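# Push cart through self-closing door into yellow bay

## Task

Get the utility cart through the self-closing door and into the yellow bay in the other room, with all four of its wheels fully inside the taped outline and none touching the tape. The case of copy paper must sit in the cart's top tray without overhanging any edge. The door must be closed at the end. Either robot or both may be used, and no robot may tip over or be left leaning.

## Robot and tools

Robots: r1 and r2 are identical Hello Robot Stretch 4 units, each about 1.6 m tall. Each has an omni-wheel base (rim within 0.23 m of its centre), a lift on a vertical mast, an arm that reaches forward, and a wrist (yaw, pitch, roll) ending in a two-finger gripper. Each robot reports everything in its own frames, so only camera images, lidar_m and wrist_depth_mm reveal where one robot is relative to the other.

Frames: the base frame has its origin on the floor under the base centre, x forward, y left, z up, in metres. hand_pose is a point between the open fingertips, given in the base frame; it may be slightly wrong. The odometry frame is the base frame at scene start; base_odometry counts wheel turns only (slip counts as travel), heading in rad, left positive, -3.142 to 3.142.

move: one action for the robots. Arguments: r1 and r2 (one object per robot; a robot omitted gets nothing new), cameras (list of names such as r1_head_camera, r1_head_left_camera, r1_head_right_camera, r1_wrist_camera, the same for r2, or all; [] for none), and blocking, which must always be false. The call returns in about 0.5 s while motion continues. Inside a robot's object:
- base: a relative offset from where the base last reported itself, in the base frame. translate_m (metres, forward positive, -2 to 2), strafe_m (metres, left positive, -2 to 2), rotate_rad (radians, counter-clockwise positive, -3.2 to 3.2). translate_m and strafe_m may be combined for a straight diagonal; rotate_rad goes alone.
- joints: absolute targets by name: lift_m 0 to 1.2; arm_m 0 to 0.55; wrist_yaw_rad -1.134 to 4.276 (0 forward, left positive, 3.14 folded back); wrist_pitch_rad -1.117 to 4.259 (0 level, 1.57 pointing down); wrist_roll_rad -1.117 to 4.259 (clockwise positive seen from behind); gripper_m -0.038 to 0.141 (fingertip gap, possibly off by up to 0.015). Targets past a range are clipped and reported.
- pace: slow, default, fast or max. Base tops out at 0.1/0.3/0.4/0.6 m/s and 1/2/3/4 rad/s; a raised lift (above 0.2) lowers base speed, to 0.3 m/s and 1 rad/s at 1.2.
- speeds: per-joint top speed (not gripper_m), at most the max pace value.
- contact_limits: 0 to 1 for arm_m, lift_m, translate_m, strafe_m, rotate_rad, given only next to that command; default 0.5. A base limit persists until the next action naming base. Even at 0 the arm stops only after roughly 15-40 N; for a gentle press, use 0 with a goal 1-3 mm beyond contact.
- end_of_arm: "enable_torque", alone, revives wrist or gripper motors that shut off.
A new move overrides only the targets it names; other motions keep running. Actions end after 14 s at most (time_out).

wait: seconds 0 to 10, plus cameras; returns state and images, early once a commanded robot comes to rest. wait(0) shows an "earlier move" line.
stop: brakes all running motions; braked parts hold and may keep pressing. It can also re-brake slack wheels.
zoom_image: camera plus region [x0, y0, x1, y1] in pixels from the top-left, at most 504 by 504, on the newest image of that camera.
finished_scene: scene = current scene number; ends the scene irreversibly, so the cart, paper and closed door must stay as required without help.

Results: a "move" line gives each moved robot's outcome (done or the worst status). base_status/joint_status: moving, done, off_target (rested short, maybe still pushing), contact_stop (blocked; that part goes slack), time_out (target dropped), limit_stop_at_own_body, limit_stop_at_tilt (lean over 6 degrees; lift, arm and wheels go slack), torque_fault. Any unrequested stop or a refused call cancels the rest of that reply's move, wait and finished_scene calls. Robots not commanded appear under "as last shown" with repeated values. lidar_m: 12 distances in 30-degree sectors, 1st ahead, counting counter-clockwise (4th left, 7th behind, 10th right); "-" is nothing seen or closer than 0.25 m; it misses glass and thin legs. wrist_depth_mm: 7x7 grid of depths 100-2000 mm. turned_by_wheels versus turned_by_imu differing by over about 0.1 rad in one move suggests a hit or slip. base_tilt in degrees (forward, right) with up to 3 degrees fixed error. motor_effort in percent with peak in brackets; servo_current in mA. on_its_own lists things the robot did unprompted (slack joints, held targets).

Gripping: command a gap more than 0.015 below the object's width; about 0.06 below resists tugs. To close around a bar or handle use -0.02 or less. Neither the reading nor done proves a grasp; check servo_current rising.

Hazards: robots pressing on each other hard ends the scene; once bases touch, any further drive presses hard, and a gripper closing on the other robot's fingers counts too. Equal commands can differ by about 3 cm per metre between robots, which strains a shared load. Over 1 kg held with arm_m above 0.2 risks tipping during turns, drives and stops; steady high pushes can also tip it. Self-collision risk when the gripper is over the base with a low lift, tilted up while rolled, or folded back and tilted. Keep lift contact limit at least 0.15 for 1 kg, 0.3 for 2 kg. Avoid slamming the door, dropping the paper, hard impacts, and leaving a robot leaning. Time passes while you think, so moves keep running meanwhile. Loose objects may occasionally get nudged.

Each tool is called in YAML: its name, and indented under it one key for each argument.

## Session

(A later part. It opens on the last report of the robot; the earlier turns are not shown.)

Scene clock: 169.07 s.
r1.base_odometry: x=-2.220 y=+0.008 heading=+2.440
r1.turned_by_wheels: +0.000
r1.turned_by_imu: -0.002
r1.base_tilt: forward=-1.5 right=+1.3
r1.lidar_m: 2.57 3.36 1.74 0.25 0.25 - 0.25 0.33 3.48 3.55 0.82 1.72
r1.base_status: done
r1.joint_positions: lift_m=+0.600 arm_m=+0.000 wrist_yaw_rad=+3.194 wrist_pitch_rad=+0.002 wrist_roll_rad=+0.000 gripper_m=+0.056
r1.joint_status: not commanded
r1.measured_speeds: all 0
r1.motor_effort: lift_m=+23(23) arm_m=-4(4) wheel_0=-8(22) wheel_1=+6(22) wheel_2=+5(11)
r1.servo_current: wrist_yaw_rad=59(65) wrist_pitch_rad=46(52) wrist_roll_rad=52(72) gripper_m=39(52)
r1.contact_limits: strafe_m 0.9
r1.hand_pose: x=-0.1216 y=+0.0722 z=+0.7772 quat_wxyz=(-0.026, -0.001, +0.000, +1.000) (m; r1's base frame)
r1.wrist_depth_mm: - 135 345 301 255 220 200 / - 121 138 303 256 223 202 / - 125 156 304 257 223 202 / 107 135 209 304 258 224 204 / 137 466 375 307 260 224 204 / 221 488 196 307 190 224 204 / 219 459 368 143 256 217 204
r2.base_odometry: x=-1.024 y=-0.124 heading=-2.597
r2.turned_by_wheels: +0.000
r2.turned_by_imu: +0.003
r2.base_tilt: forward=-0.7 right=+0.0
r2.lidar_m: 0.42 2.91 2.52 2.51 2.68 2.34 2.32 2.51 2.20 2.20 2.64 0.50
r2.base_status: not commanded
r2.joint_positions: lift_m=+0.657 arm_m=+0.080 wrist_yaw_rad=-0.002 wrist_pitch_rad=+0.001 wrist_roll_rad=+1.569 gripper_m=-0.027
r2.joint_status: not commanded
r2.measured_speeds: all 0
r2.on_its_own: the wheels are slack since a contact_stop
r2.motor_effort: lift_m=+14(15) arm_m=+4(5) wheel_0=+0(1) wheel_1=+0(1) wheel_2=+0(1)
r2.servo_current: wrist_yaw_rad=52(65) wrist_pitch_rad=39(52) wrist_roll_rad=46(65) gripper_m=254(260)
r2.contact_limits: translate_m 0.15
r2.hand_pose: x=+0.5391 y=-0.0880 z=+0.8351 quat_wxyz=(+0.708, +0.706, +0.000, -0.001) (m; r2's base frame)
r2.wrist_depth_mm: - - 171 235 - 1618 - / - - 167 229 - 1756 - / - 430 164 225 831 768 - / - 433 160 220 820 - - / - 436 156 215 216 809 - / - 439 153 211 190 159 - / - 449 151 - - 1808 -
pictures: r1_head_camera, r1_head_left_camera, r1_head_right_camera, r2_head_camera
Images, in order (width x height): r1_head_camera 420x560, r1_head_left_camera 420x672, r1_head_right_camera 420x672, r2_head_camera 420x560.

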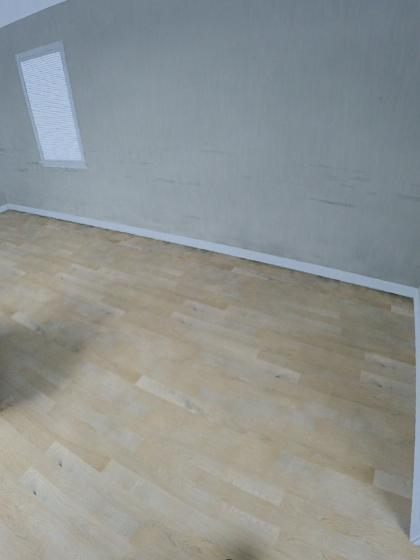

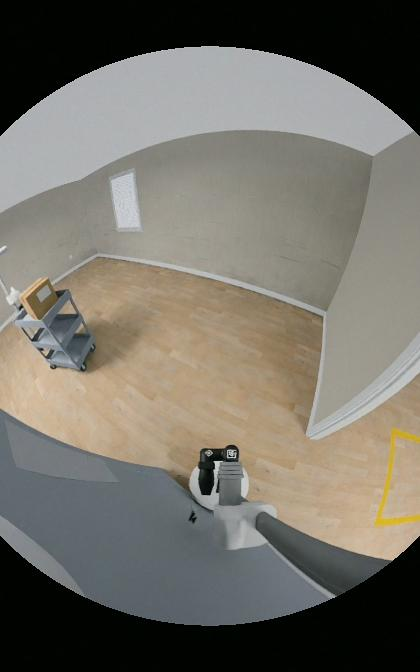

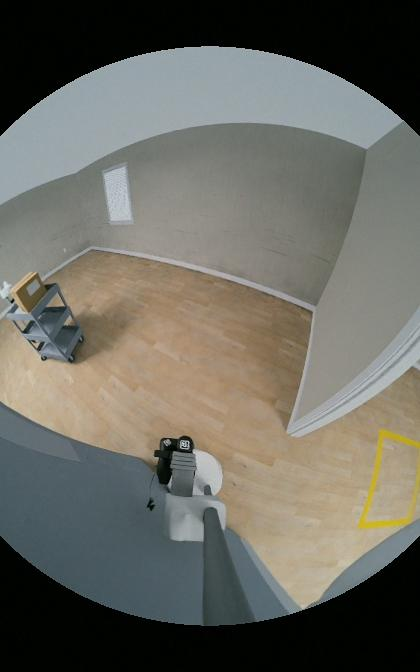

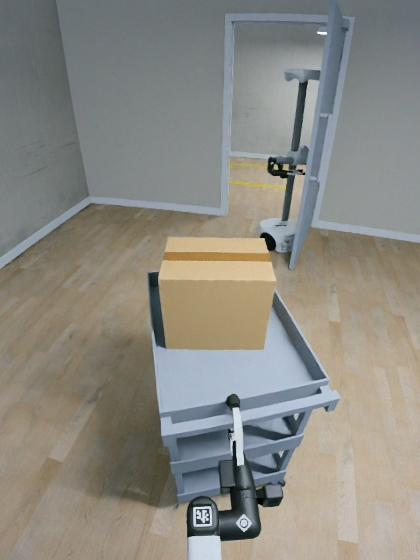

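move:
  blocking: false
  cameras: []
  r1: {"base":{"translate_m":-0.3,"strafe_m":0.1},"pace":"slow","contact_limits":{"translate_m":0.9}}

wait:
  seconds: 5
  cameras: ["r2_head_camera","r1_head_left_camera"]

Scene clock: 179.37 s.
move: r1 moving
r1.base_odometry: x=-2.213 y=-0.003 heading=+2.440
r1.turned_by_wheels: +0.000
r1.turned_by_imu: -0.007
r1.base_tilt: forward=-1.4 right=+1.4
r1.lidar_m: 2.55 3.36 1.74 0.25 0.25 - 0.25 0.32 3.49 3.58 0.84 1.65
r1.base_status: translate_m moving; strafe_m moving
r1.joint_positions: lift_m=+0.600 arm_m=+0.000 wrist_yaw_rad=+3.194 wrist_pitch_rad=+0.002 wrist_roll_rad=+0.000 gripper_m=+0.056
r1.joint_status: not commanded
r1.measured_speeds: translate_m=-0.049 strafe_m=+0.016 rotate_rad=+0.001 lift_m=+0.000 arm_m=+0.000 wrist_yaw_rad=+0.000 wrist_pitch_rad=+0.000 wrist_roll_rad=+0.000
r1.motor_effort: lift_m=+23(23) arm_m=-4(4) wheel_0=-16(16) wheel_1=-3(6) wheel_2=+11(12)
r1.servo_current: wrist_yaw_rad=46(59) wrist_pitch_rad=39(52) wrist_roll_rad=46(65) gripper_m=39(46)
r1.contact_limits: translate_m 0.9
r1.hand_pose: x=-0.1216 y=+0.0722 z=+0.7772 quat_wxyz=(-0.026, -0.001, +0.000, +1.000) (m; r1's base frame)
r1.wrist_depth_mm: - 134 343 300 254 222 202 / - 122 138 301 256 222 202 / - 125 156 301 257 227 204 / 107 135 210 303 257 229 204 / 213 455 366 303 258 224 204 / 222 473 196 303 190 225 204 / 220 477 359 143 253 216 205
r2: as last shown
r2.turned_by_imu: +0.001
r2.base_tilt: forward=-0.6 right=+0.0
r2.lidar_m: 0.42 2.89 2.52 2.53 2.66 2.34 2.33 2.55 2.19 2.21 2.61 0.52
r2.on_its_own: the wheels are slack since a contact_stop
r2.motor_effort: lift_m=+14(15) arm_m=+4(4) wheel_0=+0(1) wheel_1=+0(0) wheel_2=+0(0)
r2.servo_current: wrist_yaw_rad=52(52) wrist_pitch_rad=39(46) wrist_roll_rad=52(59) gripper_m=254(254)
r2.contact_limits: translate_m 0.15
r2.wrist_depth_mm: - - 171 235 - 1618 - / - - 168 229 - 1756 - / - 430 164 224 842 768 - / - 427 161 219 820 - - / - 439 157 215 216 809 - / - 442 153 211 190 159 - / - 445 151 - - 1756 -
pictures: none
No camera images: "cameras" was empty.

Scene clock: 184.37 s.
earlier move: r1 contact_stop
r1.base_odometry: x=-2.200 y=-0.106 heading=+2.709
r1.turned_by_wheels: +0.270
r1.turned_by_imu: +0.227
r1.base_tilt: forward=-1.6 right=+1.3
r1.lidar_m: 2.86 1.71 1.68 0.25 0.25 - 0.25 0.38 3.52 0.95 0.99 2.61
r1.base_status: translate_m contact_stop; strafe_m contact_stop
r1.joint_positions: lift_m=+0.600 arm_m=+0.000 wrist_yaw_rad=+3.194 wrist_pitch_rad=+0.002 wrist_roll_rad=+0.000 gripper_m=+0.056
r1.joint_status: not commanded
r1.measured_speeds: translate_m=+0.036 strafe_m=-0.005 rotate_rad=+0.082 lift_m=+0.000 arm_m=+0.000 wrist_yaw_rad=+0.000 wrist_pitch_rad=+0.000 wrist_roll_rad=+0.000
r1.on_its_own: the wheels are slack since a contact_stop
r1.motor_effort: lift_m=+22(23) arm_m=+2(4) wheel_0=+0(29) wheel_1=+1(22) wheel_2=-1(33)
r1.servo_current: wrist_yaw_rad=39(65) wrist_pitch_rad=39(52) wrist_roll_rad=46(72) gripper_m=46(46)
r1.contact_limits: translate_m 0.9
r1.hand_pose: x=-0.1217 y=+0.0722 z=+0.7773 quat_wxyz=(-0.026, -0.001, +0.000, +1.000) (m; r1's base frame)
r1.wrist_depth_mm: - 134 351 309 256 219 197 / - 117 139 309 258 224 198 / - 115 141 303 258 221 198 / 108 135 196 312 259 222 200 / 208 492 397 317 260 222 200 / 223 521 195 315 191 224 200 / 220 504 389 143 255 213 200
r2.base_odometry: x=-1.024 y=-0.124 heading=-2.597
r2.turned_by_wheels: +0.000
r2.turned_by_imu: +0.001
r2.base_tilt: forward=-0.6 right=+0.1
r2.lidar_m: 0.42 2.90 2.52 2.52 2.70 2.35 2.34 2.49 2.22 2.21 2.64 0.49
r2.base_status: not commanded
r2.joint_positions: lift_m=+0.657 arm_m=+0.080 wrist_yaw_rad=-0.002 wrist_pitch_rad=+0.001 wrist_roll_rad=+1.569 gripper_m=-0.027
r2.joint_status: not commanded
r2.measured_speeds: all 0
r2.on_its_own: the wheels are slack since a contact_stop
r2.motor_effort: lift_m=+15(15) arm_m=+4(5) wheel_0=+0(1) wheel_1=+0(1) wheel_2=+0(1)
r2.servo_current: wrist_yaw_rad=46(65) wrist_pitch_rad=39(46) wrist_roll_rad=33(72) gripper_m=254(254)
r2.contact_limits: translate_m 0.15
r2.hand_pose: x=+0.5391 y=-0.0880 z=+0.8351 quat_wxyz=(+0.708, +0.706, +0.000, -0.001) (m; r2's base frame)
r2.wrist_depth_mm: - - 172 234 - 1618 - / - - 168 229 - 1808 - / - 430 164 224 831 778 - / - 433 160 220 820 - - / - 439 157 216 216 820 - / - 436 153 210 191 160 - / - 445 151 - - 1808 -
wait: 5.00 s; no rest
pictures: r1_head_left_camera, r2_head_camera
Images, in order (width x height): r1_head_left_camera 420x672, r2_head_camera 420x560.

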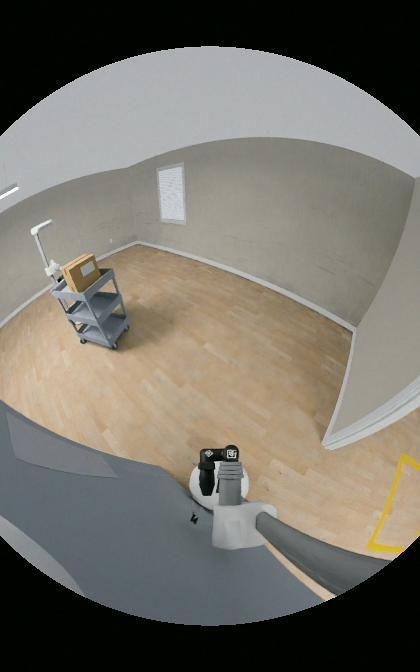

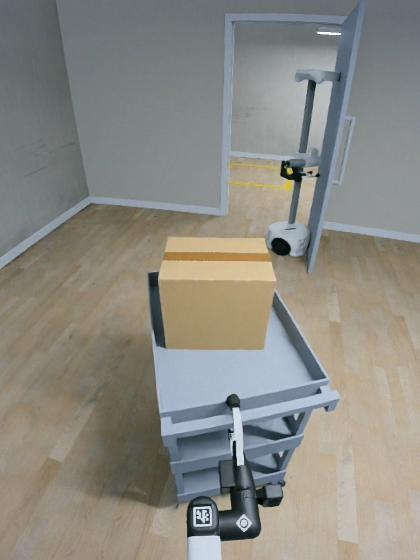

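move:
  blocking: false
  cameras: []
  r1: {"base":{"strafe_m":0.3},"pace":"slow","contact_limits":{"strafe_m":0.9}}

wait:
  seconds: 6
  cameras: ["r2_head_camera","r1_head_left_camera"]

Scene clock: 192.10 s.
earlier move: r1 contact_stop
move: r1 moving
r1.base_odometry: x=-2.221 y=-0.088 heading=+2.674
r1.turned_by_wheels: -0.035
r1.turned_by_imu: -0.036
r1.base_tilt: forward=-1.6 right=+1.3
r1.lidar_m: 2.79 1.76 1.65 0.25 0.25 - 0.25 0.37 3.53 0.91 0.94 2.57
r1.base_status: earlier translate_m contact_stop (by the wheels' count: -0.064 of -0.300); earlier strafe_m contact_stop (by the wheels' count: +0.036 of +0.100); strafe_m moving
r1.joint_positions: lift_m=+0.600 arm_m=+0.000 wrist_yaw_rad=+3.194 wrist_pitch_rad=+0.002 wrist_roll_rad=+0.000 gripper_m=+0.056
r1.joint_status: not commanded
r1.measured_speeds: translate_m=-0.001 strafe_m=+0.056 rotate_rad=+0.004 lift_m=+0.000 arm_m=+0.000 wrist_yaw_rad=+0.000 wrist_pitch_rad=+0.000 wrist_roll_rad=+0.000
r1.motor_effort: lift_m=+22(22) arm_m=-1(1) wheel_0=-13(16) wheel_1=+8(12) wheel_2=+3(3)
r1.servo_current: wrist_yaw_rad=46(59) wrist_pitch_rad=39(46) wrist_roll_rad=39(59) gripper_m=46(46)
r1.contact_limits: strafe_m 0.9
r1.hand_pose: x=-0.1217 y=+0.0722 z=+0.7773 quat_wxyz=(-0.026, -0.001, +0.000, +1.000) (m; r1's base frame)
r1.wrist_depth_mm: - 133 353 312 257 219 196 / - 117 138 314 257 224 197 / - 115 141 303 259 220 197 / 108 135 195 315 260 221 199 / 208 496 402 319 256 221 199 / 223 539 195 319 191 222 199 / 221 488 394 143 255 213 200
r2: as last shown
r2.base_tilt: forward=-0.7 right=+0.1
r2.lidar_m: 0.42 2.89 2.51 2.52 2.67 2.34 2.36 2.52 2.20 2.21 2.60 0.48
r2.on_its_own: the wheels are slack since a contact_stop
r2.motor_effort: lift_m=+15(15) arm_m=+4(4) wheel_0=+0(0) wheel_1=+0(0) wheel_2=+0(0)
r2.servo_current: wrist_yaw_rad=52(59) wrist_pitch_rad=39(46) wrist_roll_rad=33(52) gripper_m=254(254)
r2.contact_limits: translate_m 0.15
r2.wrist_depth_mm: - - 172 235 - 1661 - / - - 167 229 - 1756 - / - 430 164 224 831 759 - / - 433 160 220 831 - - / - 442 157 215 217 798 - / - 442 153 210 190 159 - / - 449 151 - - 1808 -
pictures: none
No camera images: "cameras" was empty.

Scene clock: 195.73 s.
earlier move: r1 done
r1.base_odometry: x=-2.350 y=-0.343 heading=+2.674
r1.turned_by_wheels: +0.000
r1.turned_by_imu: +0.002
r1.base_tilt: forward=-1.5 right=+1.3
r1.lidar_m: 2.97 1.48 1.64 2.52 0.25 - 0.25 0.26 0.72 1.22 1.34 2.73
r1.base_status: done
r1.joint_positions: lift_m=+0.600 arm_m=+0.000 wrist_yaw_rad=+3.194 wrist_pitch_rad=+0.002 wrist_roll_rad=+0.000 gripper_m=+0.056
r1.joint_status: not commanded
r1.measured_speeds: all 0
r1.motor_effort: lift_m=+22(22) arm_m=-3(3) wheel_0=-5(16) wheel_1=+2(12) wheel_2=+3(6)
r1.servo_current: wrist_yaw_rad=65(65) wrist_pitch_rad=46(52) wrist_roll_rad=52(65) gripper_m=39(46)
r1.contact_limits: strafe_m 0.9
r1.hand_pose: x=-0.1217 y=+0.0722 z=+0.7773 quat_wxyz=(-0.026, -0.001, +0.000, +1.000) (m; r1's base frame)
r1.wrist_depth_mm: - 133 264 300 262 236 218 / - 116 137 298 265 237 219 / - 114 140 293 266 237 220 / 107 134 196 300 266 239 220 / 215 404 347 303 266 238 217 / 222 415 195 301 191 239 220 / 220 418 345 143 265 232 221
r2.base_odometry: x=-1.024 y=-0.124 heading=-2.597
r2.turned_by_wheels: +0.000
r2.turned_by_imu: +0.001
r2.base_tilt: forward=-0.7 right=+0.0
r2.lidar_m: 0.41 2.87 2.54 2.51 2.66 2.34 2.35 2.55 2.19 2.20 2.61 0.49
r2.base_status: not commanded
r2.joint_positions: lift_m=+0.657 arm_m=+0.080 wrist_yaw_rad=-0.002 wrist_pitch_rad=+0.001 wrist_roll_rad=+1.569 gripper_m=-0.027
r2.joint_status: not commanded
r2.measured_speeds: all 0
r2.on_its_own: the wheels are slack since a contact_stop
r2.motor_effort: lift_m=+14(15) arm_m=+4(4) wheel_0=+0(1) wheel_1=+0(0) wheel_2=+0(1)
r2.servo_current: wrist_yaw_rad=33(65) wrist_pitch_rad=46(46) wrist_roll_rad=46(59) gripper_m=247(254)
r2.contact_limits: translate_m 0.15
r2.hand_pose: x=+0.5391 y=-0.0880 z=+0.8351 quat_wxyz=(+0.708, +0.706, +0.000, -0.001) (m; r2's base frame)
r2.wrist_depth_mm: - - 171 235 1921 1618 - / - - 167 229 - 1808 - / - 430 164 224 842 778 - / - 433 160 220 820 - - / - 436 157 215 216 798 - / - 439 153 211 191 159 - / - 445 151 - - 1756 -
wait: 3.63 of 6 s (r1 has come to rest)
pictures: r1_head_left_camera, r2_head_camera
Images, in order (width x height): r1_head_left_camera 420x672, r2_head_camera 420x560.

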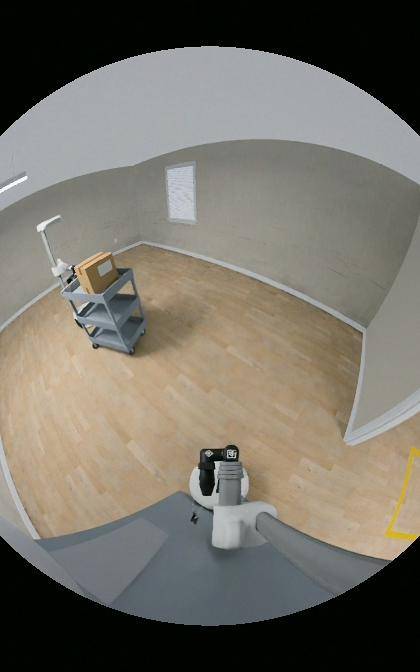

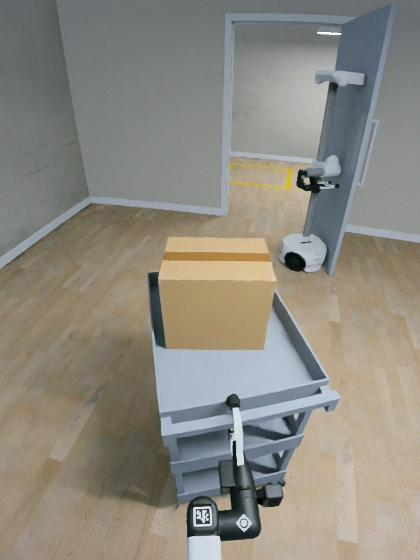

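move:
  blocking: false
  cameras: []
  r1: {"base":{"translate_m":-0.3},"pace":"slow","contact_limits":{"translate_m":0.9}}

wait:
  seconds: 6
  cameras: ["r2_head_camera","r1_head_right_camera"]

Scene clock: 203.83 s.
move: r1 moving
r1.base_odometry: x=-2.339 y=-0.349 heading=+2.674
r1.turned_by_wheels: -0.001
r1.turned_by_imu: -0.001
r1.base_tilt: forward=-1.5 right=+1.3
r1.lidar_m: 3.02 1.47 1.67 0.31 0.25 - 0.25 0.26 0.68 1.22 1.32 2.76
r1.base_status: translate_m moving
r1.joint_positions: lift_m=+0.600 arm_m=+0.000 wrist_yaw_rad=+3.194 wrist_pitch_rad=+0.002 wrist_roll_rad=+0.000 gripper_m=+0.056
r1.joint_status: not commanded
r1.measured_speeds: translate_m=-0.049 strafe_m=+0.000 rotate_rad=-0.002 lift_m=+0.000 arm_m=+0.000 wrist_yaw_rad=+0.000 wrist_pitch_rad=+0.000 wrist_roll_rad=+0.000
r1.motor_effort: lift_m=+22(22) arm_m=-3(4) wheel_0=-10(10) wheel_1=-9(9) wheel_2=+10(10)
r1.servo_current: wrist_yaw_rad=33(52) wrist_pitch_rad=33(46) wrist_roll_rad=46(65) gripper_m=39(52)
r1.contact_limits: translate_m 0.9
r1.hand_pose: x=-0.1217 y=+0.0722 z=+0.7773 quat_wxyz=(-0.026, -0.001, +0.000, +1.000) (m; r1's base frame)
r1.wrist_depth_mm: - 133 263 297 263 236 219 / - 116 133 300 265 237 220 / - 114 140 293 265 238 220 / 107 135 194 301 265 239 220 / 214 399 345 303 267 239 219 / 224 413 195 301 191 239 222 / 220 410 343 142 264 233 223
r2: as last shown
r2.base_tilt: forward=-0.6 right=+0.1
r2.lidar_m: 0.43 2.88 2.49 2.53 2.69 2.33 2.34 2.54 2.20 2.20 2.65 0.49
r2.on_its_own: the wheels are slack since a contact_stop
r2.motor_effort: lift_m=+15(15) arm_m=+4(4) wheel_0=+0(1) wheel_1=+0(0) wheel_2=+0(1)
r2.servo_current: wrist_yaw_rad=52(52) wrist_pitch_rad=39(46) wrist_roll_rad=46(59) gripper_m=247(254)
r2.contact_limits: translate_m 0.15
r2.wrist_depth_mm: - - 171 235 1863 1618 - / - - 167 229 - 1708 - / - 430 164 224 831 778 - / - 433 161 220 831 - - / - 436 157 214 217 798 - / - 439 153 211 191 159 - / - 449 150 - - 1808 -
pictures: none
No camera images: "cameras" was empty.

Scene clock: 205.80 s.
earlier move: r1 contact_stop
r1.base_odometry: x=-2.357 y=-0.333 heading=+2.763
r1.turned_by_wheels: +0.090
r1.turned_by_imu: +0.088
r1.base_tilt: forward=-1.5 right=+1.3
r1.lidar_m: 3.07 1.47 1.88 0.25 0.25 - 0.25 0.31 3.78 1.20 1.52 2.72
r1.base_status: translate_m contact_stop (by the wheels' count: +0.011 of -0.300)
r1.joint_positions: lift_m=+0.600 arm_m=+0.000 wrist_yaw_rad=+3.194 wrist_pitch_rad=+0.002 wrist_roll_rad=+0.000 gripper_m=+0.056
r1.joint_status: not commanded
r1.measured_speeds: all 0
r1.on_its_own: the wheels are slack since a contact_stop
r1.motor_effort: lift_m=+22(22) arm_m=+4(4) wheel_0=+0(28) wheel_1=+0(17) wheel_2=+0(31)
r1.servo_current: wrist_yaw_rad=59(65) wrist_pitch_rad=39(46) wrist_roll_rad=52(72) gripper_m=39(52)
r1.contact_limits: translate_m 0.9
r1.hand_pose: x=-0.1217 y=+0.0722 z=+0.7773 quat_wxyz=(-0.026, -0.001, +0.000, +1.000) (m; r1's base frame)
r1.wrist_depth_mm: - 133 264 303 260 228 208 / - 116 138 303 260 227 208 / - 114 140 298 263 229 208 / 107 135 196 306 262 229 210 / 208 449 368 309 264 230 210 / 222 469 196 307 191 231 - / 220 473 364 143 259 223 211
r2.base_odometry: x=-1.024 y=-0.124 heading=-2.597
r2.turned_by_wheels: +0.000
r2.turned_by_imu: +0.000
r2.base_tilt: forward=-0.7 right=+0.1
r2.lidar_m: 0.42 2.86 2.51 2.52 2.65 2.32 2.36 2.53 2.21 2.20 2.63 0.48
r2.base_status: not commanded
r2.joint_positions: lift_m=+0.657 arm_m=+0.080 wrist_yaw_rad=-0.002 wrist_pitch_rad=+0.001 wrist_roll_rad=+1.569 gripper_m=-0.027
r2.joint_status: not commanded
r2.measured_speeds: all 0
r2.on_its_own: the wheels are slack since a contact_stop
r2.motor_effort: lift_m=+15(15) arm_m=+4(5) wheel_0=+0(1) wheel_1=+0(1) wheel_2=+0(1)
r2.servo_current: wrist_yaw_rad=46(59) wrist_pitch_rad=39(46) wrist_roll_rad=39(59) gripper_m=247(260)
r2.contact_limits: translate_m 0.15
r2.hand_pose: x=+0.5391 y=-0.0880 z=+0.8351 quat_wxyz=(+0.708, +0.706, +0.000, -0.001) (m; r2's base frame)
r2.wrist_depth_mm: - - 171 236 1921 1618 - / - - 167 229 - 1708 - / - 430 163 224 842 768 - / - 427 161 219 820 - - / - 439 157 214 216 798 - / - 445 153 211 190 159 - / - 445 150 - - 1808 -
wait: 1.97 of 6 s (r1 has come to rest)
pictures: r1_head_right_camera, r2_head_camera
Images, in order (width x height): r1_head_right_camera 420x672, r2_head_camera 420x560.

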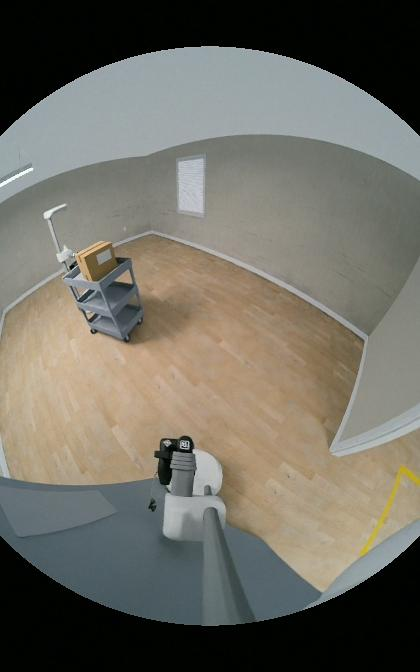

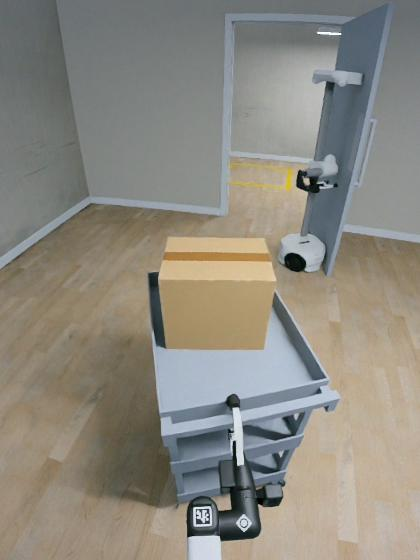

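move:
  blocking: false
  cameras: []
  r1: {"base":{"strafe_m":0.15,"translate_m":-0.1},"pace":"slow","contact_limits":{"strafe_m":0.95}}

wait:
  seconds: 4
  cameras: ["r2_head_camera"]

zoom_image:
  camera: "r2_head_camera"
  region: [200, 120, 400, 290]

Scene clock: 223.07 s.
move: r1 moving
r1.base_odometry: x=-2.355 y=-0.345 heading=+2.764
r1.turned_by_wheels: +0.000
r1.turned_by_imu: +0.000
r1.base_tilt: forward=-1.5 right=+1.3
r1.lidar_m: 3.13 1.47 1.91 0.25 0.25 - 0.25 0.30 3.76 1.20 1.53 2.76
r1.base_status: translate_m moving; strafe_m moving
r1.joint_positions: lift_m=+0.600 arm_m=+0.000 wrist_yaw_rad=+3.194 wrist_pitch_rad=+0.002 wrist_roll_rad=+0.000 gripper_m=+0.056
r1.joint_status: not commanded
r1.measured_speeds: translate_m=-0.027 strafe_m=+0.040 rotate_rad=+0.003 lift_m=+0.000 arm_m=+0.000 wrist_yaw_rad=+0.000 wrist_pitch_rad=+0.000 wrist_roll_rad=+0.000
r1.motor_effort: lift_m=+22(22) arm_m=+4(4) wheel_0=-11(12) wheel_1=+4(8) wheel_2=+8(8)
r1.servo_current: wrist_yaw_rad=52(52) wrist_pitch_rad=39(46) wrist_roll_rad=52(59) gripper_m=46(46)
r1.contact_limits: strafe_m 0.95
r1.hand_pose: x=-0.1217 y=+0.0722 z=+0.7773 quat_wxyz=(-0.026, -0.001, +0.000, +1.000) (m; r1's base frame)
r1.wrist_depth_mm: - 134 262 303 259 227 208 / - 116 137 303 262 229 210 / - 114 140 297 262 229 211 / 107 134 196 306 264 229 211 / 215 445 368 309 264 231 212 / 223 459 195 309 191 232 212 / 220 439 359 143 259 224 212
r2: as last shown
r2.turned_by_imu: +0.002
r2.lidar_m: 0.41 2.89 2.51 2.53 2.66 2.34 2.34 2.52 2.21 2.22 2.63 0.49
r2.on_its_own: the wheels are slack since a contact_stop
r2.motor_effort: lift_m=+15(15) arm_m=+4(4) wheel_0=+0(1) wheel_1=+0(1) wheel_2=+0(0)
r2.servo_current: wrist_yaw_rad=39(52) wrist_pitch_rad=46(46) wrist_roll_rad=46(59) gripper_m=254(254)
r2.contact_limits: translate_m 0.15
r2.wrist_depth_mm: - - 171 236 1863 1661 - / - - 167 229 - 1756 - / - 433 164 225 842 768 - / - 433 160 219 831 - - / - 439 157 215 217 798 - / - 436 153 211 191 159 - / - 449 151 - - 1756 -
pictures: none
No camera images: "cameras" was empty.

Scene clock: 224.93 s.
earlier move: r1 contact_stop
r1.base_odometry: x=-2.370 y=-0.348 heading=+2.743
r1.turned_by_wheels: -0.021
r1.turned_by_imu: -0.022
r1.base_tilt: forward=-1.6 right=+1.3
r1.lidar_m: 3.08 1.44 1.83 0.26 0.25 - 0.25 0.29 3.77 1.19 1.49 2.75
r1.base_status: translate_m contact_stop (by the wheels' count: +0.006 of -0.100); strafe_m contact_stop (by the wheels' count: +0.020 of +0.150)
r1.joint_positions: lift_m=+0.600 arm_m=+0.000 wrist_yaw_rad=+3.194 wrist_pitch_rad=+0.002 wrist_roll_rad=+0.000 gripper_m=+0.056
r1.joint_status: not commanded
r1.measured_speeds: all 0
r1.on_its_own: the wheels are slack since a contact_stop
r1.motor_effort: lift_m=+22(22) arm_m=+0(4) wheel_0=+0(36) wheel_1=+0(9) wheel_2=+0(31)
r1.servo_current: wrist_yaw_rad=59(78) wrist_pitch_rad=46(52) wrist_roll_rad=52(65) gripper_m=46(52)
r1.contact_limits: strafe_m 0.95
r1.hand_pose: x=-0.1217 y=+0.0722 z=+0.7773 quat_wxyz=(-0.026, -0.001, +0.000, +1.000) (m; r1's base frame)
r1.wrist_depth_mm: - 133 330 300 259 229 210 / - 118 140 301 262 229 211 / - 116 147 297 262 232 212 / 108 134 197 304 264 231 211 / 216 436 362 307 264 232 212 / 226 452 195 309 191 232 213 / 221 452 357 143 260 225 213
r2.base_odometry: x=-1.024 y=-0.124 heading=-2.597
r2.turned_by_wheels: +0.000
r2.turned_by_imu: +0.000
r2.base_tilt: forward=-0.6 right=+0.1
r2.lidar_m: 0.42 2.89 2.52 2.50 2.66 2.32 2.35 2.53 2.20 2.21 2.61 0.49
r2.base_status: not commanded
r2.joint_positions: lift_m=+0.657 arm_m=+0.080 wrist_yaw_rad=-0.002 wrist_pitch_rad=+0.001 wrist_roll_rad=+1.569 gripper_m=-0.027
r2.joint_status: not commanded
r2.measured_speeds: all 0
r2.on_its_own: the wheels are slack since a contact_stop
r2.motor_effort: lift_m=+15(15) arm_m=+4(4) wheel_0=+0(1) wheel_1=+0(1) wheel_2=+0(0)
r2.servo_current: wrist_yaw_rad=52(59) wrist_pitch_rad=39(52) wrist_roll_rad=39(65) gripper_m=247(254)
r2.contact_limits: translate_m 0.15
r2.hand_pose: x=+0.5391 y=-0.0880 z=+0.8351 quat_wxyz=(+0.708, +0.706, +0.000, -0.001) (m; r2's base frame)
r2.wrist_depth_mm: - - 172 235 1863 1618 - / - - 167 229 - 1756 - / - 430 163 224 842 759 - / - 433 160 220 831 - - / - 439 158 215 218 798 - / - 439 153 211 191 159 - / - 449 150 - - 1808 -
wait: 1.87 of 4 s (r1 has come to rest)
pictures: r2_head_camera
Images, in order (width x height): r2_head_camera 420x560.

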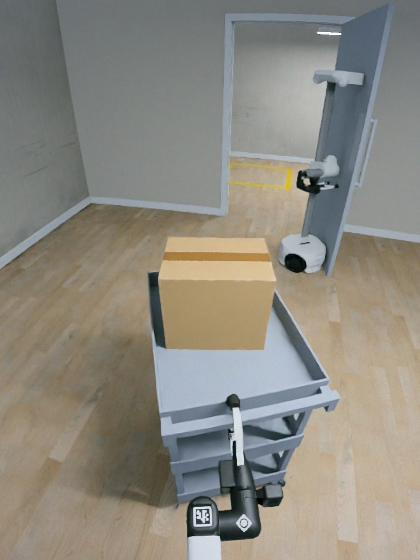

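Scaled by 2.520 from the camera's 420x560 image, which has a finer 1200x1600 frame.

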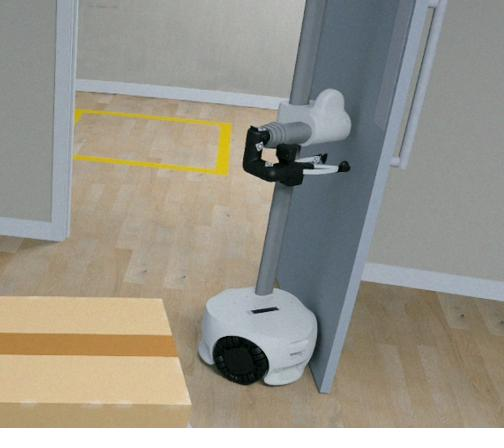

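move:
  blocking: false
  cameras: []
  r2: {"base":{"strafe_m":0.15},"pace":"slow","contact_limits":{"strafe_m":0.5}}

wait:
  seconds: 4
  cameras: []

move:
  blocking: false
  cameras: []
  r2: {"base":{"rotate_rad":-0.18},"pace":"slow","contact_limits":{"rotate_rad":0.5}}

wait:
  seconds: 3
  cameras: ["r2_head_camera"]

Scene clock: 255.17 s.
move: r2 moving
r1: as last shown
r1.turned_by_wheels: +0.000
r1.turned_by_imu: -0.002
r1.base_tilt: forward=-1.5 right=+1.3
r1.lidar_m: 3.07 1.43 1.81 0.27 0.25 - 0.25 0.30 3.79 1.22 1.51 2.74
r1.on_its_own: the wheels are slack since a contact_stop
r1.motor_effort: lift_m=+22(22) arm_m=-3(4) wheel_0=+0(0) wheel_1=+0(0) wheel_2=+0(0)
r1.servo_current: wrist_yaw_rad=65(65) wrist_pitch_rad=46(52) wrist_roll_rad=59(65) gripper_m=46(46)
r1.contact_limits: strafe_m 0.95
r1.wrist_depth_mm: - 134 330 298 259 229 210 / - 118 141 301 263 229 211 / - 116 147 297 262 230 213 / 108 135 198 304 263 231 212 / 216 436 364 306 264 233 213 / 226 452 196 306 191 232 213 / 222 452 357 143 260 224 213
r2.base_odometry: x=-1.017 y=-0.136 heading=-2.597
r2.turned_by_wheels: +0.000
r2.turned_by_imu: +0.004
r2.base_tilt: forward=-0.7 right=+0.1
r2.lidar_m: 0.44 2.87 2.49 2.50 2.67 2.33 2.34 2.55 2.22 2.22 2.63 0.51
r2.base_status: strafe_m moving
r2.joint_positions: lift_m=+0.657 arm_m=+0.080 wrist_yaw_rad=-0.005 wrist_pitch_rad=+0.001 wrist_roll_rad=+1.569 gripper_m=-0.027
r2.joint_status: not commanded
r2.measured_speeds: translate_m=+0.000 strafe_m=+0.056 rotate_rad=-0.001 lift_m=+0.000 arm_m=+0.000 wrist_yaw_rad=-0.030 wrist_pitch_rad=+0.000 wrist_roll_rad=+0.000
r2.motor_effort: lift_m=+14(15) arm_m=+4(4) wheel_0=-6(12) wheel_1=+8(8) wheel_2=+0(2)
r2.servo_current: wrist_yaw_rad=46(52) wrist_pitch_rad=39(46) wrist_roll_rad=33(59) gripper_m=241(254)
r2.contact_limits: strafe_m 0.5
r2.hand_pose: x=+0.5388 y=-0.0890 z=+0.8351 quat_wxyz=(+0.708, +0.706, -0.001, -0.002) (m; r2's base frame)
r2.wrist_depth_mm: - - 177 240 1921 1661 - / - - 172 235 - 1618 - / - 433 167 229 809 741 - / - 436 164 222 820 - - / - 442 160 218 220 768 - / - 172 156 212 190 159 - / - 445 449 - - - -
pictures: none
No camera images: "cameras" was empty.

Scene clock: 257.37 s.
earlier move: r2 done
r1.base_odometry: x=-2.370 y=-0.348 heading=+2.743
r1.turned_by_wheels: +0.000
r1.turned_by_imu: +0.000
r1.base_tilt: forward=-1.5 right=+1.3
r1.lidar_m: 3.08 1.48 4.55 0.28 0.25 - 0.25 0.30 3.79 1.21 1.48 2.73
r1.base_status: not commanded
r1.joint_positions: lift_m=+0.600 arm_m=+0.000 wrist_yaw_rad=+3.194 wrist_pitch_rad=+0.002 wrist_roll_rad=+0.000 gripper_m=+0.056
r1.joint_status: not commanded
r1.measured_speeds: all 0
r1.on_its_own: the wheels are slack since a contact_stop
r1.motor_effort: lift_m=+22(22) arm_m=-4(4) wheel_0=+0(1) wheel_1=+0(0) wheel_2=+0(0)
r1.servo_current: wrist_yaw_rad=46(72) wrist_pitch_rad=33(52) wrist_roll_rad=39(65) gripper_m=46(46)
r1.contact_limits: strafe_m 0.95
r1.hand_pose: x=-0.1217 y=+0.0722 z=+0.7773 quat_wxyz=(-0.026, -0.001, +0.000, +1.000) (m; r1's base frame)
r1.wrist_depth_mm: - 134 330 301 262 229 209 / - 118 140 303 263 229 211 / - 116 147 296 263 229 211 / 108 135 198 306 263 232 213 / 216 433 362 306 264 234 214 / 225 452 195 307 190 232 213 / 221 455 357 143 260 224 213
r2.base_odometry: x=-0.946 y=-0.252 heading=-2.597
r2.turned_by_wheels: +0.000
r2.turned_by_imu: +0.000
r2.base_tilt: forward=-0.7 right=+0.1
r2.lidar_m: 0.46 2.76 2.35 2.39 2.62 2.25 2.29 2.68 2.35 2.38 2.76 0.51
r2.base_status: done
r2.joint_positions: lift_m=+0.657 arm_m=+0.080 wrist_yaw_rad=-0.009 wrist_pitch_rad=-0.008 wrist_roll_rad=+1.569 gripper_m=-0.029
r2.joint_status: not commanded
r2.measured_speeds: all 0
r2.motor_effort: lift_m=+12(15) arm_m=+4(4) wheel_0=-2(17) wheel_1=+3(8) wheel_2=-5(6)
r2.servo_current: wrist_yaw_rad=59(72) wrist_pitch_rad=52(59) wrist_roll_rad=39(59) gripper_m=98(254)
r2.contact_limits: strafe_m 0.5
r2.hand_pose: x=+0.5385 y=-0.0900 z=+0.8379 quat_wxyz=(+0.708, +0.706, -0.006, +0.000) (m; r2's base frame)
r2.wrist_depth_mm: - - - 177 234 1708 1229 / - - - 235 233 1921 - / - - 442 233 232 820 - / - - 452 232 229 831 - / - - 462 173 228 809 - / - - 178 171 176 - - / - 156 - - 224 1661 504
wait: 2.20 of 4 s (r2 has come to rest)
pictures: none
No camera images: "cameras" was empty.

Scene clock: 257.87 s.
move: r2 moving
r1: as last shown
r1.lidar_m: 3.06 1.50 2.09 0.27 0.25 - 0.25 0.31 3.79 1.21 1.52 2.72
r1.on_its_own: the wheels are slack since a contact_stop
r1.motor_effort: lift_m=+22(22) arm_m=-4(4) wheel_0=+0(0) wheel_1=+0(0) wheel_2=+0(0)
r1.servo_current: wrist_yaw_rad=46(65) wrist_pitch_rad=39(46) wrist_roll_rad=46(65) gripper_m=46(46)
r1.contact_limits: strafe_m 0.95
r1.wrist_depth_mm: - 134 330 298 259 229 209 / - 118 141 303 262 229 212 / - 116 147 297 264 230 213 / 108 135 199 304 262 231 211 / 215 436 364 304 264 233 213 / 226 455 195 307 190 233 213 / 221 452 357 143 259 225 213
r2.base_odometry: x=-0.946 y=-0.252 heading=-2.715
r2.turned_by_wheels: -0.118
r2.turned_by_imu: -0.113
r2.base_tilt: forward=-0.6 right=+0.0
r2.lidar_m: 0.45 2.93 2.42 2.36 2.66 2.30 2.27 2.59 2.34 2.33 2.61 0.51
r2.base_status: rotate_rad moving
r2.joint_positions: lift_m=+0.657 arm_m=+0.080 wrist_yaw_rad=+0.012 wrist_pitch_rad=-0.008 wrist_roll_rad=+1.569 gripper_m=-0.029
r2.joint_status: not commanded
r2.measured_speeds: translate_m=+0.001 strafe_m=+0.001 rotate_rad=-0.368 lift_m=+0.000 arm_m=+0.000 wrist_yaw_rad=+0.025 wrist_pitch_rad=+0.000 wrist_roll_rad=+0.000
r2.motor_effort: lift_m=+12(12) arm_m=+5(5) wheel_0=+14(15) wheel_1=+8(10) wheel_2=+13(13)
r2.servo_current: wrist_yaw_rad=72(78) wrist_pitch_rad=39(59) wrist_roll_rad=46(65) gripper_m=104(104)
r2.contact_limits: rotate_rad 0.5
r2.hand_pose: x=+0.5403 y=-0.0839 z=+0.8379 quat_wxyz=(+0.708, +0.706, +0.002, +0.007) (m; r2's base frame)
r2.wrist_depth_mm: - - - 191 251 1808 1281 / - - - 244 244 1863 530 / - - - 240 241 842 - / - - 452 238 236 820 - / - - 462 232 232 809 - / - - 180 174 175 798 - / - 148 480 - 224 - -
pictures: none
No camera images: "cameras" was empty.

Scene clock: 258.50 s.
earlier move: r2 done
r1.base_odometry: x=-2.370 y=-0.348 heading=+2.743
r1.turned_by_wheels: +0.000
r1.turned_by_imu: +0.000
r1.base_tilt: forward=-1.5 right=+1.3
r1.lidar_m: 3.08 1.50 1.97 0.28 0.25 - 0.25 0.29 3.78 1.23 1.51 2.73
r1.base_status: not commanded
r1.joint_positions: lift_m=+0.600 arm_m=+0.000 wrist_yaw_rad=+3.194 wrist_pitch_rad=+0.002 wrist_roll_rad=+0.000 gripper_m=+0.056
r1.joint_status: not commanded
r1.measured_speeds: all 0
r1.on_its_own: the wheels are slack since a contact_stop
r1.motor_effort: lift_m=+22(22) arm_m=-4(4) wheel_0=+0(1) wheel_1=+0(0) wheel_2=+0(0)
r1.servo_current: wrist_yaw_rad=52(65) wrist_pitch_rad=46(46) wrist_roll_rad=39(72) gripper_m=39(46)
r1.contact_limits: strafe_m 0.95
r1.hand_pose: x=-0.1217 y=+0.0722 z=+0.7773 quat_wxyz=(-0.026, -0.001, +0.000, +1.000) (m; r1's base frame)
r1.wrist_depth_mm: - 134 330 303 260 229 211 / - 118 140 301 262 229 211 / - 116 147 297 262 231 211 / 108 135 198 304 263 232 212 / 216 436 362 304 264 232 213 / 226 452 196 307 190 233 213 / 222 455 359 143 260 224 213
r2.base_odometry: x=-0.946 y=-0.252 heading=-2.776
r2.turned_by_wheels: -0.061
r2.turned_by_imu: -0.059
r2.base_tilt: forward=-0.7 right=+0.1
r2.lidar_m: 0.42 0.78 2.44 2.37 2.63 2.33 2.29 2.47 2.38 2.35 2.56 0.52
r2.base_status: done
r2.joint_positions: lift_m=+0.657 arm_m=+0.080 wrist_yaw_rad=+0.006 wrist_pitch_rad=-0.008 wrist_roll_rad=+1.569 gripper_m=-0.029
r2.joint_status: not commanded
r2.measured_speeds: all 0
r2.motor_effort: lift_m=+12(12) arm_m=-5(5) wheel_0=+6(16) wheel_1=+4(10) wheel_2=+6(15)
r2.servo_current: wrist_yaw_rad=39(85) wrist_pitch_rad=46(59) wrist_roll_rad=46(65) gripper_m=91(104)
r2.contact_limits: rotate_rad 0.5
r2.hand_pose: x=+0.5399 y=-0.0856 z=+0.8379 quat_wxyz=(+0.708, +0.706, -0.001, +0.005) (m; r2's base frame)
r2.wrist_depth_mm: - - - 282 291 1661 1229 / - - - 266 276 1863 500 / - - - 255 259 1921 - / - - 462 243 249 842 - / - - 459 208 236 831 - / - - 184 179 169 788 - / - - 452 - 217 - -
wait: 0.63 of 3 s (r2 has come to rest)
pictures: r2_head_camera
Images, in order (width x height): r2_head_camera 420x560.

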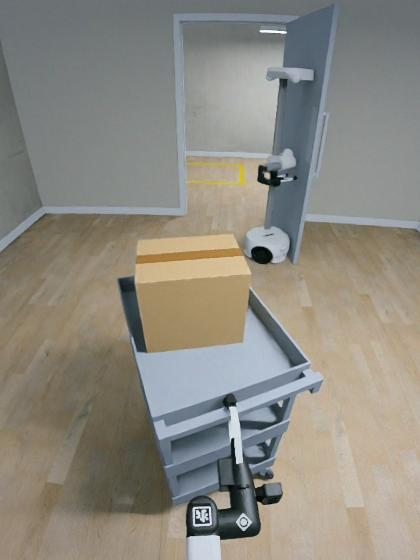

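move:
  blocking: false
  cameras: []
  r2: {"base":{"strafe_m":0.16},"pace":"slow","contact_limits":{"strafe_m":0.5}}

wait:
  seconds: 4
  cameras: ["r2_head_camera"]

Scene clock: 265.47 s.
move: r2 moving
r1: as last shown
r1.base_tilt: forward=-1.6 right=+1.3
r1.lidar_m: 3.09 1.52 1.97 0.25 0.25 - 0.25 0.30 3.79 1.21 1.53 2.74
r1.on_its_own: the wheels are slack since a contact_stop
r1.servo_current: wrist_yaw_rad=39(59) wrist_pitch_rad=39(46) wrist_roll_rad=46(59) gripper_m=52(52)
r1.contact_limits: strafe_m 0.95
r1.wrist_depth_mm: - 133 330 300 259 230 211 / - 118 140 303 262 231 211 / - 116 147 297 262 231 211 / 108 135 198 303 263 231 213 / 215 433 364 304 264 232 212 / 226 452 195 307 191 233 213 / 221 452 359 143 260 225 213
r2.base_odometry: x=-0.941 y=-0.265 heading=-2.776
r2.turned_by_wheels: +0.000
r2.turned_by_imu: +0.001
r2.base_tilt: forward=-0.7 right=+0.0
r2.lidar_m: 0.39 3.06 2.43 2.37 2.59 2.34 2.28 2.50 2.43 2.35 2.57 0.54
r2.base_status: strafe_m moving
r2.joint_positions: lift_m=+0.657 arm_m=+0.080 wrist_yaw_rad=+0.001 wrist_pitch_rad=-0.008 wrist_roll_rad=+1.569 gripper_m=-0.029
r2.joint_status: not commanded
r2.measured_speeds: translate_m=+0.001 strafe_m=+0.056 rotate_rad=-0.005 lift_m=+0.000 arm_m=+0.000 wrist_yaw_rad=-0.027 wrist_pitch_rad=+0.000 wrist_roll_rad=+0.000
r2.motor_effort: lift_m=+12(12) arm_m=-5(5) wheel_0=-7(9) wheel_1=+7(10) wheel_2=-1(5)
r2.servo_current: wrist_yaw_rad=52(59) wrist_pitch_rad=52(52) wrist_roll_rad=39(52) gripper_m=98(98)
r2.contact_limits: strafe_m 0.5
r2.hand_pose: x=+0.5395 y=-0.0870 z=+0.8379 quat_wxyz=(+0.708, +0.706, -0.002, +0.003) (m; r2's base frame)
r2.wrist_depth_mm: - - - 224 297 1708 1205 / - - - 268 279 1863 500 / - - - 256 263 - - / - - 462 245 249 842 - / - - 455 204 236 831 - / - - 181 174 169 788 - / - - 445 - 215 - -
pictures: none
No camera images: "cameras" was empty.

Scene clock: 267.70 s.
earlier move: r2 done
r1.base_odometry: x=-2.370 y=-0.348 heading=+2.743
r1.turned_by_wheels: +0.000
r1.turned_by_imu: +0.000
r1.base_tilt: forward=-1.6 right=+1.3
r1.lidar_m: 3.08 1.53 4.59 0.29 0.25 - 0.25 0.29 3.79 1.21 1.52 2.74
r1.base_status: not commanded
r1.joint_positions: lift_m=+0.600 arm_m=+0.000 wrist_yaw_rad=+3.194 wrist_pitch_rad=+0.002 wrist_roll_rad=+0.000 gripper_m=+0.056
r1.joint_status: not commanded
r1.measured_speeds: all 0
r1.on_its_own: the wheels are slack since a contact_stop
r1.motor_effort: lift_m=+22(22) arm_m=-3(4) wheel_0=+0(1) wheel_1=+0(0) wheel_2=+0(0)
r1.servo_current: wrist_yaw_rad=52(72) wrist_pitch_rad=39(52) wrist_roll_rad=46(65) gripper_m=46(52)
r1.contact_limits: strafe_m 0.95
r1.hand_pose: x=-0.1217 y=+0.0722 z=+0.7773 quat_wxyz=(-0.026, -0.001, +0.000, +1.000) (m; r1's base frame)
r1.wrist_depth_mm: - 134 329 301 260 229 211 / - 118 140 303 263 229 211 / - 116 147 296 264 229 212 / 108 135 199 304 264 231 213 / 216 436 364 306 264 233 213 / 226 452 195 307 191 233 213 / 222 452 355 143 259 225 213
r2.base_odometry: x=-0.889 y=-0.401 heading=-2.776
r2.turned_by_wheels: +0.000
r2.turned_by_imu: -0.002
r2.base_tilt: forward=-0.7 right=+0.1
r2.lidar_m: 0.44 2.88 2.29 2.22 2.40 2.30 2.26 2.48 2.53 2.49 2.72 0.48
r2.base_status: done
r2.joint_positions: lift_m=+0.657 arm_m=+0.080 wrist_yaw_rad=-0.012 wrist_pitch_rad=-0.008 wrist_roll_rad=+1.569 gripper_m=-0.029
r2.joint_status: not commanded
r2.measured_speeds: all 0
r2.motor_effort: lift_m=+12(12) arm_m=-4(5) wheel_0=-6(19) wheel_1=+5(10) wheel_2=-3(5)
r2.servo_current: wrist_yaw_rad=72(85) wrist_pitch_rad=52(59) wrist_roll_rad=46(65) gripper_m=91(104)
r2.contact_limits: strafe_m 0.5
r2.hand_pose: x=+0.5383 y=-0.0908 z=+0.8379 quat_wxyz=(+0.708, +0.706, -0.007, -0.001) (m; r2's base frame)
r2.wrist_depth_mm: - - - 198 262 1863 1281 / - - - 249 252 1808 535 / - - - 242 244 798 - / - 459 452 236 237 820 - / - 466 455 195 231 809 - / - - 179 173 181 788 - / - 469 466 - - - -
wait: 2.23 of 4 s (r2 has come to rest)
pictures: r2_head_camera
Images, in order (width x height): r2_head_camera 420x560.

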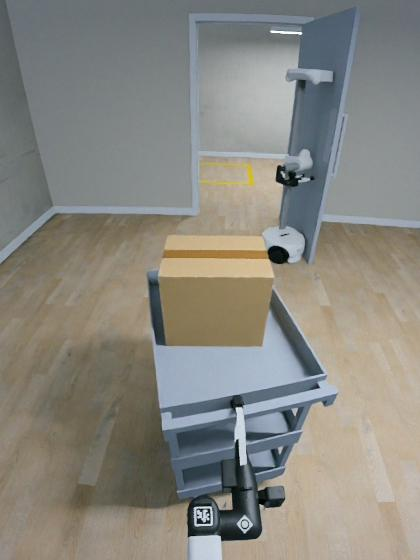

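move:
  blocking: false
  cameras: []
  r2: {"base":{"rotate_rad":-0.08},"pace":"slow","contact_limits":{"rotate_rad":0.5}}

wait:
  seconds: 2
  cameras: []

move:
  blocking: false
  cameras: []
  r2: {"base":{"translate_m":0.6},"contact_limits":{"translate_m":0.6}}

wait:
  seconds: 5
  cameras: ["r2_head_camera"]

Scene clock: 276.23 s.
move: r2 moving
r1: as last shown
r1.turned_by_imu: -0.001
r1.lidar_m: 3.07 1.52 4.56 0.26 0.25 - 0.25 0.30 3.79 1.22 1.50 2.73
r1.on_its_own: the wheels are slack since a contact_stop
r1.motor_effort: lift_m=+22(22) arm_m=-3(4) wheel_0=-1(1) wheel_1=+0(0) wheel_2=+0(0)
r1.servo_current: wrist_yaw_rad=65(72) wrist_pitch_rad=46(52) wrist_roll_rad=39(59) gripper_m=39(46)
r1.contact_limits: strafe_m 0.95
r1.wrist_depth_mm: - 134 330 301 259 229 210 / - 118 140 303 260 229 211 / - 116 147 296 262 231 211 / 108 135 198 306 264 231 213 / 216 433 364 304 263 232 213 / 225 455 195 307 190 232 213 / 221 455 357 143 262 225 213
r2.base_odometry: x=-0.889 y=-0.401 heading=-2.852
r2.turned_by_wheels: -0.076
r2.turned_by_imu: -0.072
r2.base_tilt: forward=-0.7 right=+0.0
r2.lidar_m: 0.42 3.04 2.29 2.21 2.32 2.34 2.27 2.39 2.58 2.51 2.64 0.51
r2.base_status: rotate_rad moving
r2.joint_positions: lift_m=+0.657 arm_m=+0.080 wrist_yaw_rad=+0.006 wrist_pitch_rad=-0.008 wrist_roll_rad=+1.569 gripper_m=-0.029
r2.joint_status: not commanded
r2.measured_speeds: translate_m=+0.000 strafe_m=+0.000 rotate_rad=-0.082 lift_m=+0.000 arm_m=+0.000 wrist_yaw_rad=+0.002 wrist_pitch_rad=+0.000 wrist_roll_rad=+0.000
r2.motor_effort: lift_m=+12(12) arm_m=-4(4) wheel_0=+12(12) wheel_1=+7(8) wheel_2=+12(12)
r2.servo_current: wrist_yaw_rad=52(72) wrist_pitch_rad=46(59) wrist_roll_rad=33(59) gripper_m=91(98)
r2.contact_limits: rotate_rad 0.5
r2.hand_pose: x=+0.5398 y=-0.0857 z=+0.8379 quat_wxyz=(+0.708, +0.706, -0.001, +0.005) (m; r2's base frame)
r2.wrist_depth_mm: - - - 264 272 1808 1229 / - - - 256 259 1808 508 / - - - 248 251 1863 - / - 459 455 239 240 842 - / - - 459 208 233 820 - / - - 182 174 180 788 - / - - 455 - - - -
pictures: none
No camera images: "cameras" was empty.

Scene clock: 276.60 s.
earlier move: r2 done
r1.base_odometry: x=-2.370 y=-0.348 heading=+2.743
r1.turned_by_wheels: +0.000
r1.turned_by_imu: +0.000
r1.base_tilt: forward=-1.5 right=+1.3
r1.lidar_m: 3.07 1.52 4.60 0.25 0.25 - 0.25 0.31 3.79 1.19 1.53 2.72
r1.base_status: not commanded
r1.joint_positions: lift_m=+0.600 arm_m=+0.000 wrist_yaw_rad=+3.194 wrist_pitch_rad=+0.002 wrist_roll_rad=+0.000 gripper_m=+0.056
r1.joint_status: not commanded
r1.measured_speeds: all 0
r1.on_its_own: the wheels are slack since a contact_stop
r1.motor_effort: lift_m=+22(22) arm_m=-4(4) wheel_0=+0(1) wheel_1=+0(0) wheel_2=+0(0)
r1.servo_current: wrist_yaw_rad=33(72) wrist_pitch_rad=39(52) wrist_roll_rad=52(59) gripper_m=46(46)
r1.contact_limits: strafe_m 0.95
r1.hand_pose: x=-0.1217 y=+0.0722 z=+0.7773 quat_wxyz=(-0.026, -0.001, +0.000, +1.000) (m; r1's base frame)
r1.wrist_depth_mm: - 133 329 300 260 230 211 / - 118 140 301 260 229 211 / - 116 147 298 262 230 212 / 108 135 198 304 263 232 212 / 216 433 362 304 264 232 213 / 226 455 195 306 191 233 213 / 221 455 357 143 260 224 213
r2.base_odometry: x=-0.889 y=-0.401 heading=-2.854
r2.turned_by_wheels: -0.002
r2.turned_by_imu: -0.002
r2.base_tilt: forward=-0.6 right=+0.0
r2.lidar_m: 0.44 3.08 2.32 2.22 2.33 2.37 2.26 2.39 2.58 2.49 2.66 0.53
r2.base_status: done
r2.joint_positions: lift_m=+0.657 arm_m=+0.080 wrist_yaw_rad=+0.006 wrist_pitch_rad=-0.008 wrist_roll_rad=+1.569 gripper_m=-0.029
r2.joint_status: not commanded
r2.measured_speeds: all 0
r2.motor_effort: lift_m=+12(12) arm_m=-4(4) wheel_0=+7(12) wheel_1=+5(8) wheel_2=+12(12)
r2.servo_current: wrist_yaw_rad=46(72) wrist_pitch_rad=52(59) wrist_roll_rad=46(59) gripper_m=91(98)
r2.contact_limits: rotate_rad 0.5
r2.hand_pose: x=+0.5398 y=-0.0857 z=+0.8379 quat_wxyz=(+0.708, +0.706, -0.001, +0.005) (m; r2's base frame)
r2.wrist_depth_mm: - - - 266 274 1863 1205 / - - - 256 260 1808 535 / - - - 248 252 1921 - / - 462 459 239 242 831 - / - - 459 179 234 820 - / - - 182 173 181 778 - / - - 459 - - - -
wait: 0.37 of 2 s (r2 has come to rest)
pictures: none
No camera images: "cameras" was empty.

Scene clock: 277.10 s.
move: r2 moving
r1: as last shown
r1.lidar_m: 3.05 1.50 4.57 0.25 0.25 - 0.25 0.30 3.78 1.20 1.51 2.73
r1.on_its_own: the wheels are slack since a contact_stop
r1.motor_effort: lift_m=+22(22) arm_m=-3(4) wheel_0=+0(1) wheel_1=+0(0) wheel_2=+0(0)
r1.servo_current: wrist_yaw_rad=52(52) wrist_pitch_rad=46(46) wrist_roll_rad=59(65) gripper_m=46(46)
r1.contact_limits: strafe_m 0.95
r1.wrist_depth_mm: - 134 329 300 262 229 210 / - 118 140 303 262 229 211 / - 116 147 296 263 230 212 / 108 135 198 303 264 232 213 / 216 436 364 306 264 231 213 / 225 452 195 307 191 233 213 / 221 455 357 143 260 224 214
r2.base_odometry: x=-0.919 y=-0.410 heading=-2.855
r2.turned_by_wheels: -0.001
r2.turned_by_imu: +0.001
r2.base_tilt: forward=-0.8 right=+0.1
r2.lidar_m: 0.41 3.10 2.30 2.20 2.34 2.38 2.30 2.44 2.58 2.50 2.66 0.52
r2.base_status: translate_m moving
r2.joint_positions: lift_m=+0.657 arm_m=+0.080 wrist_yaw_rad=-0.008 wrist_pitch_rad=-0.008 wrist_roll_rad=+1.569 gripper_m=-0.029
r2.joint_status: not commanded
r2.measured_speeds: translate_m=+0.123 strafe_m=+0.000 rotate_rad=+0.001 lift_m=+0.000 arm_m=+0.000 wrist_yaw_rad=-0.038 wrist_pitch_rad=+0.000 wrist_roll_rad=+0.000
r2.motor_effort: lift_m=+12(12) arm_m=+3(4) wheel_0=+5(13) wheel_1=+9(9) wheel_2=-22(22)
r2.servo_current: wrist_yaw_rad=59(59) wrist_pitch_rad=52(52) wrist_roll_rad=46(65) gripper_m=78(91)
r2.contact_limits: translate_m 0.6
r2.hand_pose: x=+0.5385 y=-0.0898 z=+0.8379 quat_wxyz=(+0.708, +0.706, -0.006, +0.000) (m; r2's base frame)
r2.wrist_depth_mm: - - - 279 290 1661 1205 / - - - 263 274 1808 500 / - - - 252 258 1863 - / - - 462 240 245 798 - / - 459 455 201 232 820 - / - 455 180 171 176 778 - / - 442 445 - - - -
pictures: none
No camera images: "cameras" was empty.

Scene clock: 280.10 s.
earlier move: r2 done
r1.base_odometry: x=-2.370 y=-0.348 heading=+2.743
r1.turned_by_wheels: +0.000
r1.turned_by_imu: +0.000
r1.base_tilt: forward=-1.6 right=+1.3
r1.lidar_m: 1.15 1.20 4.58 0.26 0.25 - 0.25 0.29 3.79 1.22 1.51 2.74
r1.base_status: not commanded
r1.joint_positions: lift_m=+0.600 arm_m=+0.000 wrist_yaw_rad=+3.194 wrist_pitch_rad=+0.002 wrist_roll_rad=+0.000 gripper_m=+0.056
r1.joint_status: not commanded
r1.measured_speeds: all 0
r1.on_its_own: the wheels are slack since a contact_stop
r1.motor_effort: lift_m=+22(22) arm_m=-4(4) wheel_0=+0(1) wheel_1=+0(0) wheel_2=+0(0)
r1.servo_current: wrist_yaw_rad=52(65) wrist_pitch_rad=39(52) wrist_roll_rad=39(65) gripper_m=39(46)
r1.contact_limits: strafe_m 0.95
r1.hand_pose: x=-0.1217 y=+0.0722 z=+0.7773 quat_wxyz=(-0.026, -0.001, +0.000, +1.000) (m; r1's base frame)
r1.wrist_depth_mm: - 134 330 300 259 229 210 / - 118 140 304 263 230 211 / - 115 146 297 263 231 212 / 108 135 198 304 263 232 212 / 216 433 364 304 263 234 213 / 225 455 195 307 191 232 213 / 222 455 359 143 260 224 214
r2.base_odometry: x=-1.464 y=-0.571 heading=-2.853
r2.turned_by_wheels: +0.002
r2.turned_by_imu: +0.026
r2.base_tilt: forward=-0.7 right=+0.0
r2.lidar_m: 0.36 0.45 2.25 2.19 2.33 2.94 2.87 3.07 2.63 2.55 2.69 0.57
r2.base_status: done
r2.joint_positions: lift_m=+0.657 arm_m=+0.080 wrist_yaw_rad=+0.004 wrist_pitch_rad=-0.008 wrist_roll_rad=+1.569 gripper_m=-0.029
r2.joint_status: not commanded
r2.measured_speeds: all 0
r2.motor_effort: lift_m=+12(12) arm_m=+4(5) wheel_0=+7(18) wheel_1=+5(12) wheel_2=-1(25)
r2.servo_current: wrist_yaw_rad=46(72) wrist_pitch_rad=46(59) wrist_roll_rad=33(65) gripper_m=78(91)
r2.contact_limits: translate_m 0.6
r2.hand_pose: x=+0.5396 y=-0.0864 z=+0.8379 quat_wxyz=(+0.708, +0.706, -0.001, +0.004) (m; r2's base frame)
r2.wrist_depth_mm: - 1808 - 310 - 1499 1205 / - - - 325 353 366 364 / - - - 290 317 1863 484 / - - - 210 276 1808 539 / - - 469 218 245 809 - / - 459 179 172 179 809 - / - 418 418 - - - -
wait: 3.00 of 5 s (r2 has come to rest)
pictures: r2_head_camera
Images, in order (width x height): r2_head_camera 420x560.

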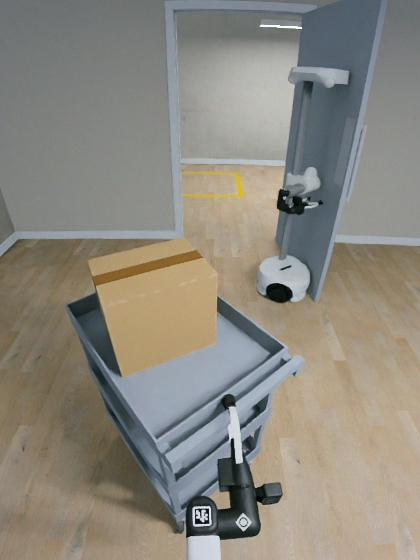

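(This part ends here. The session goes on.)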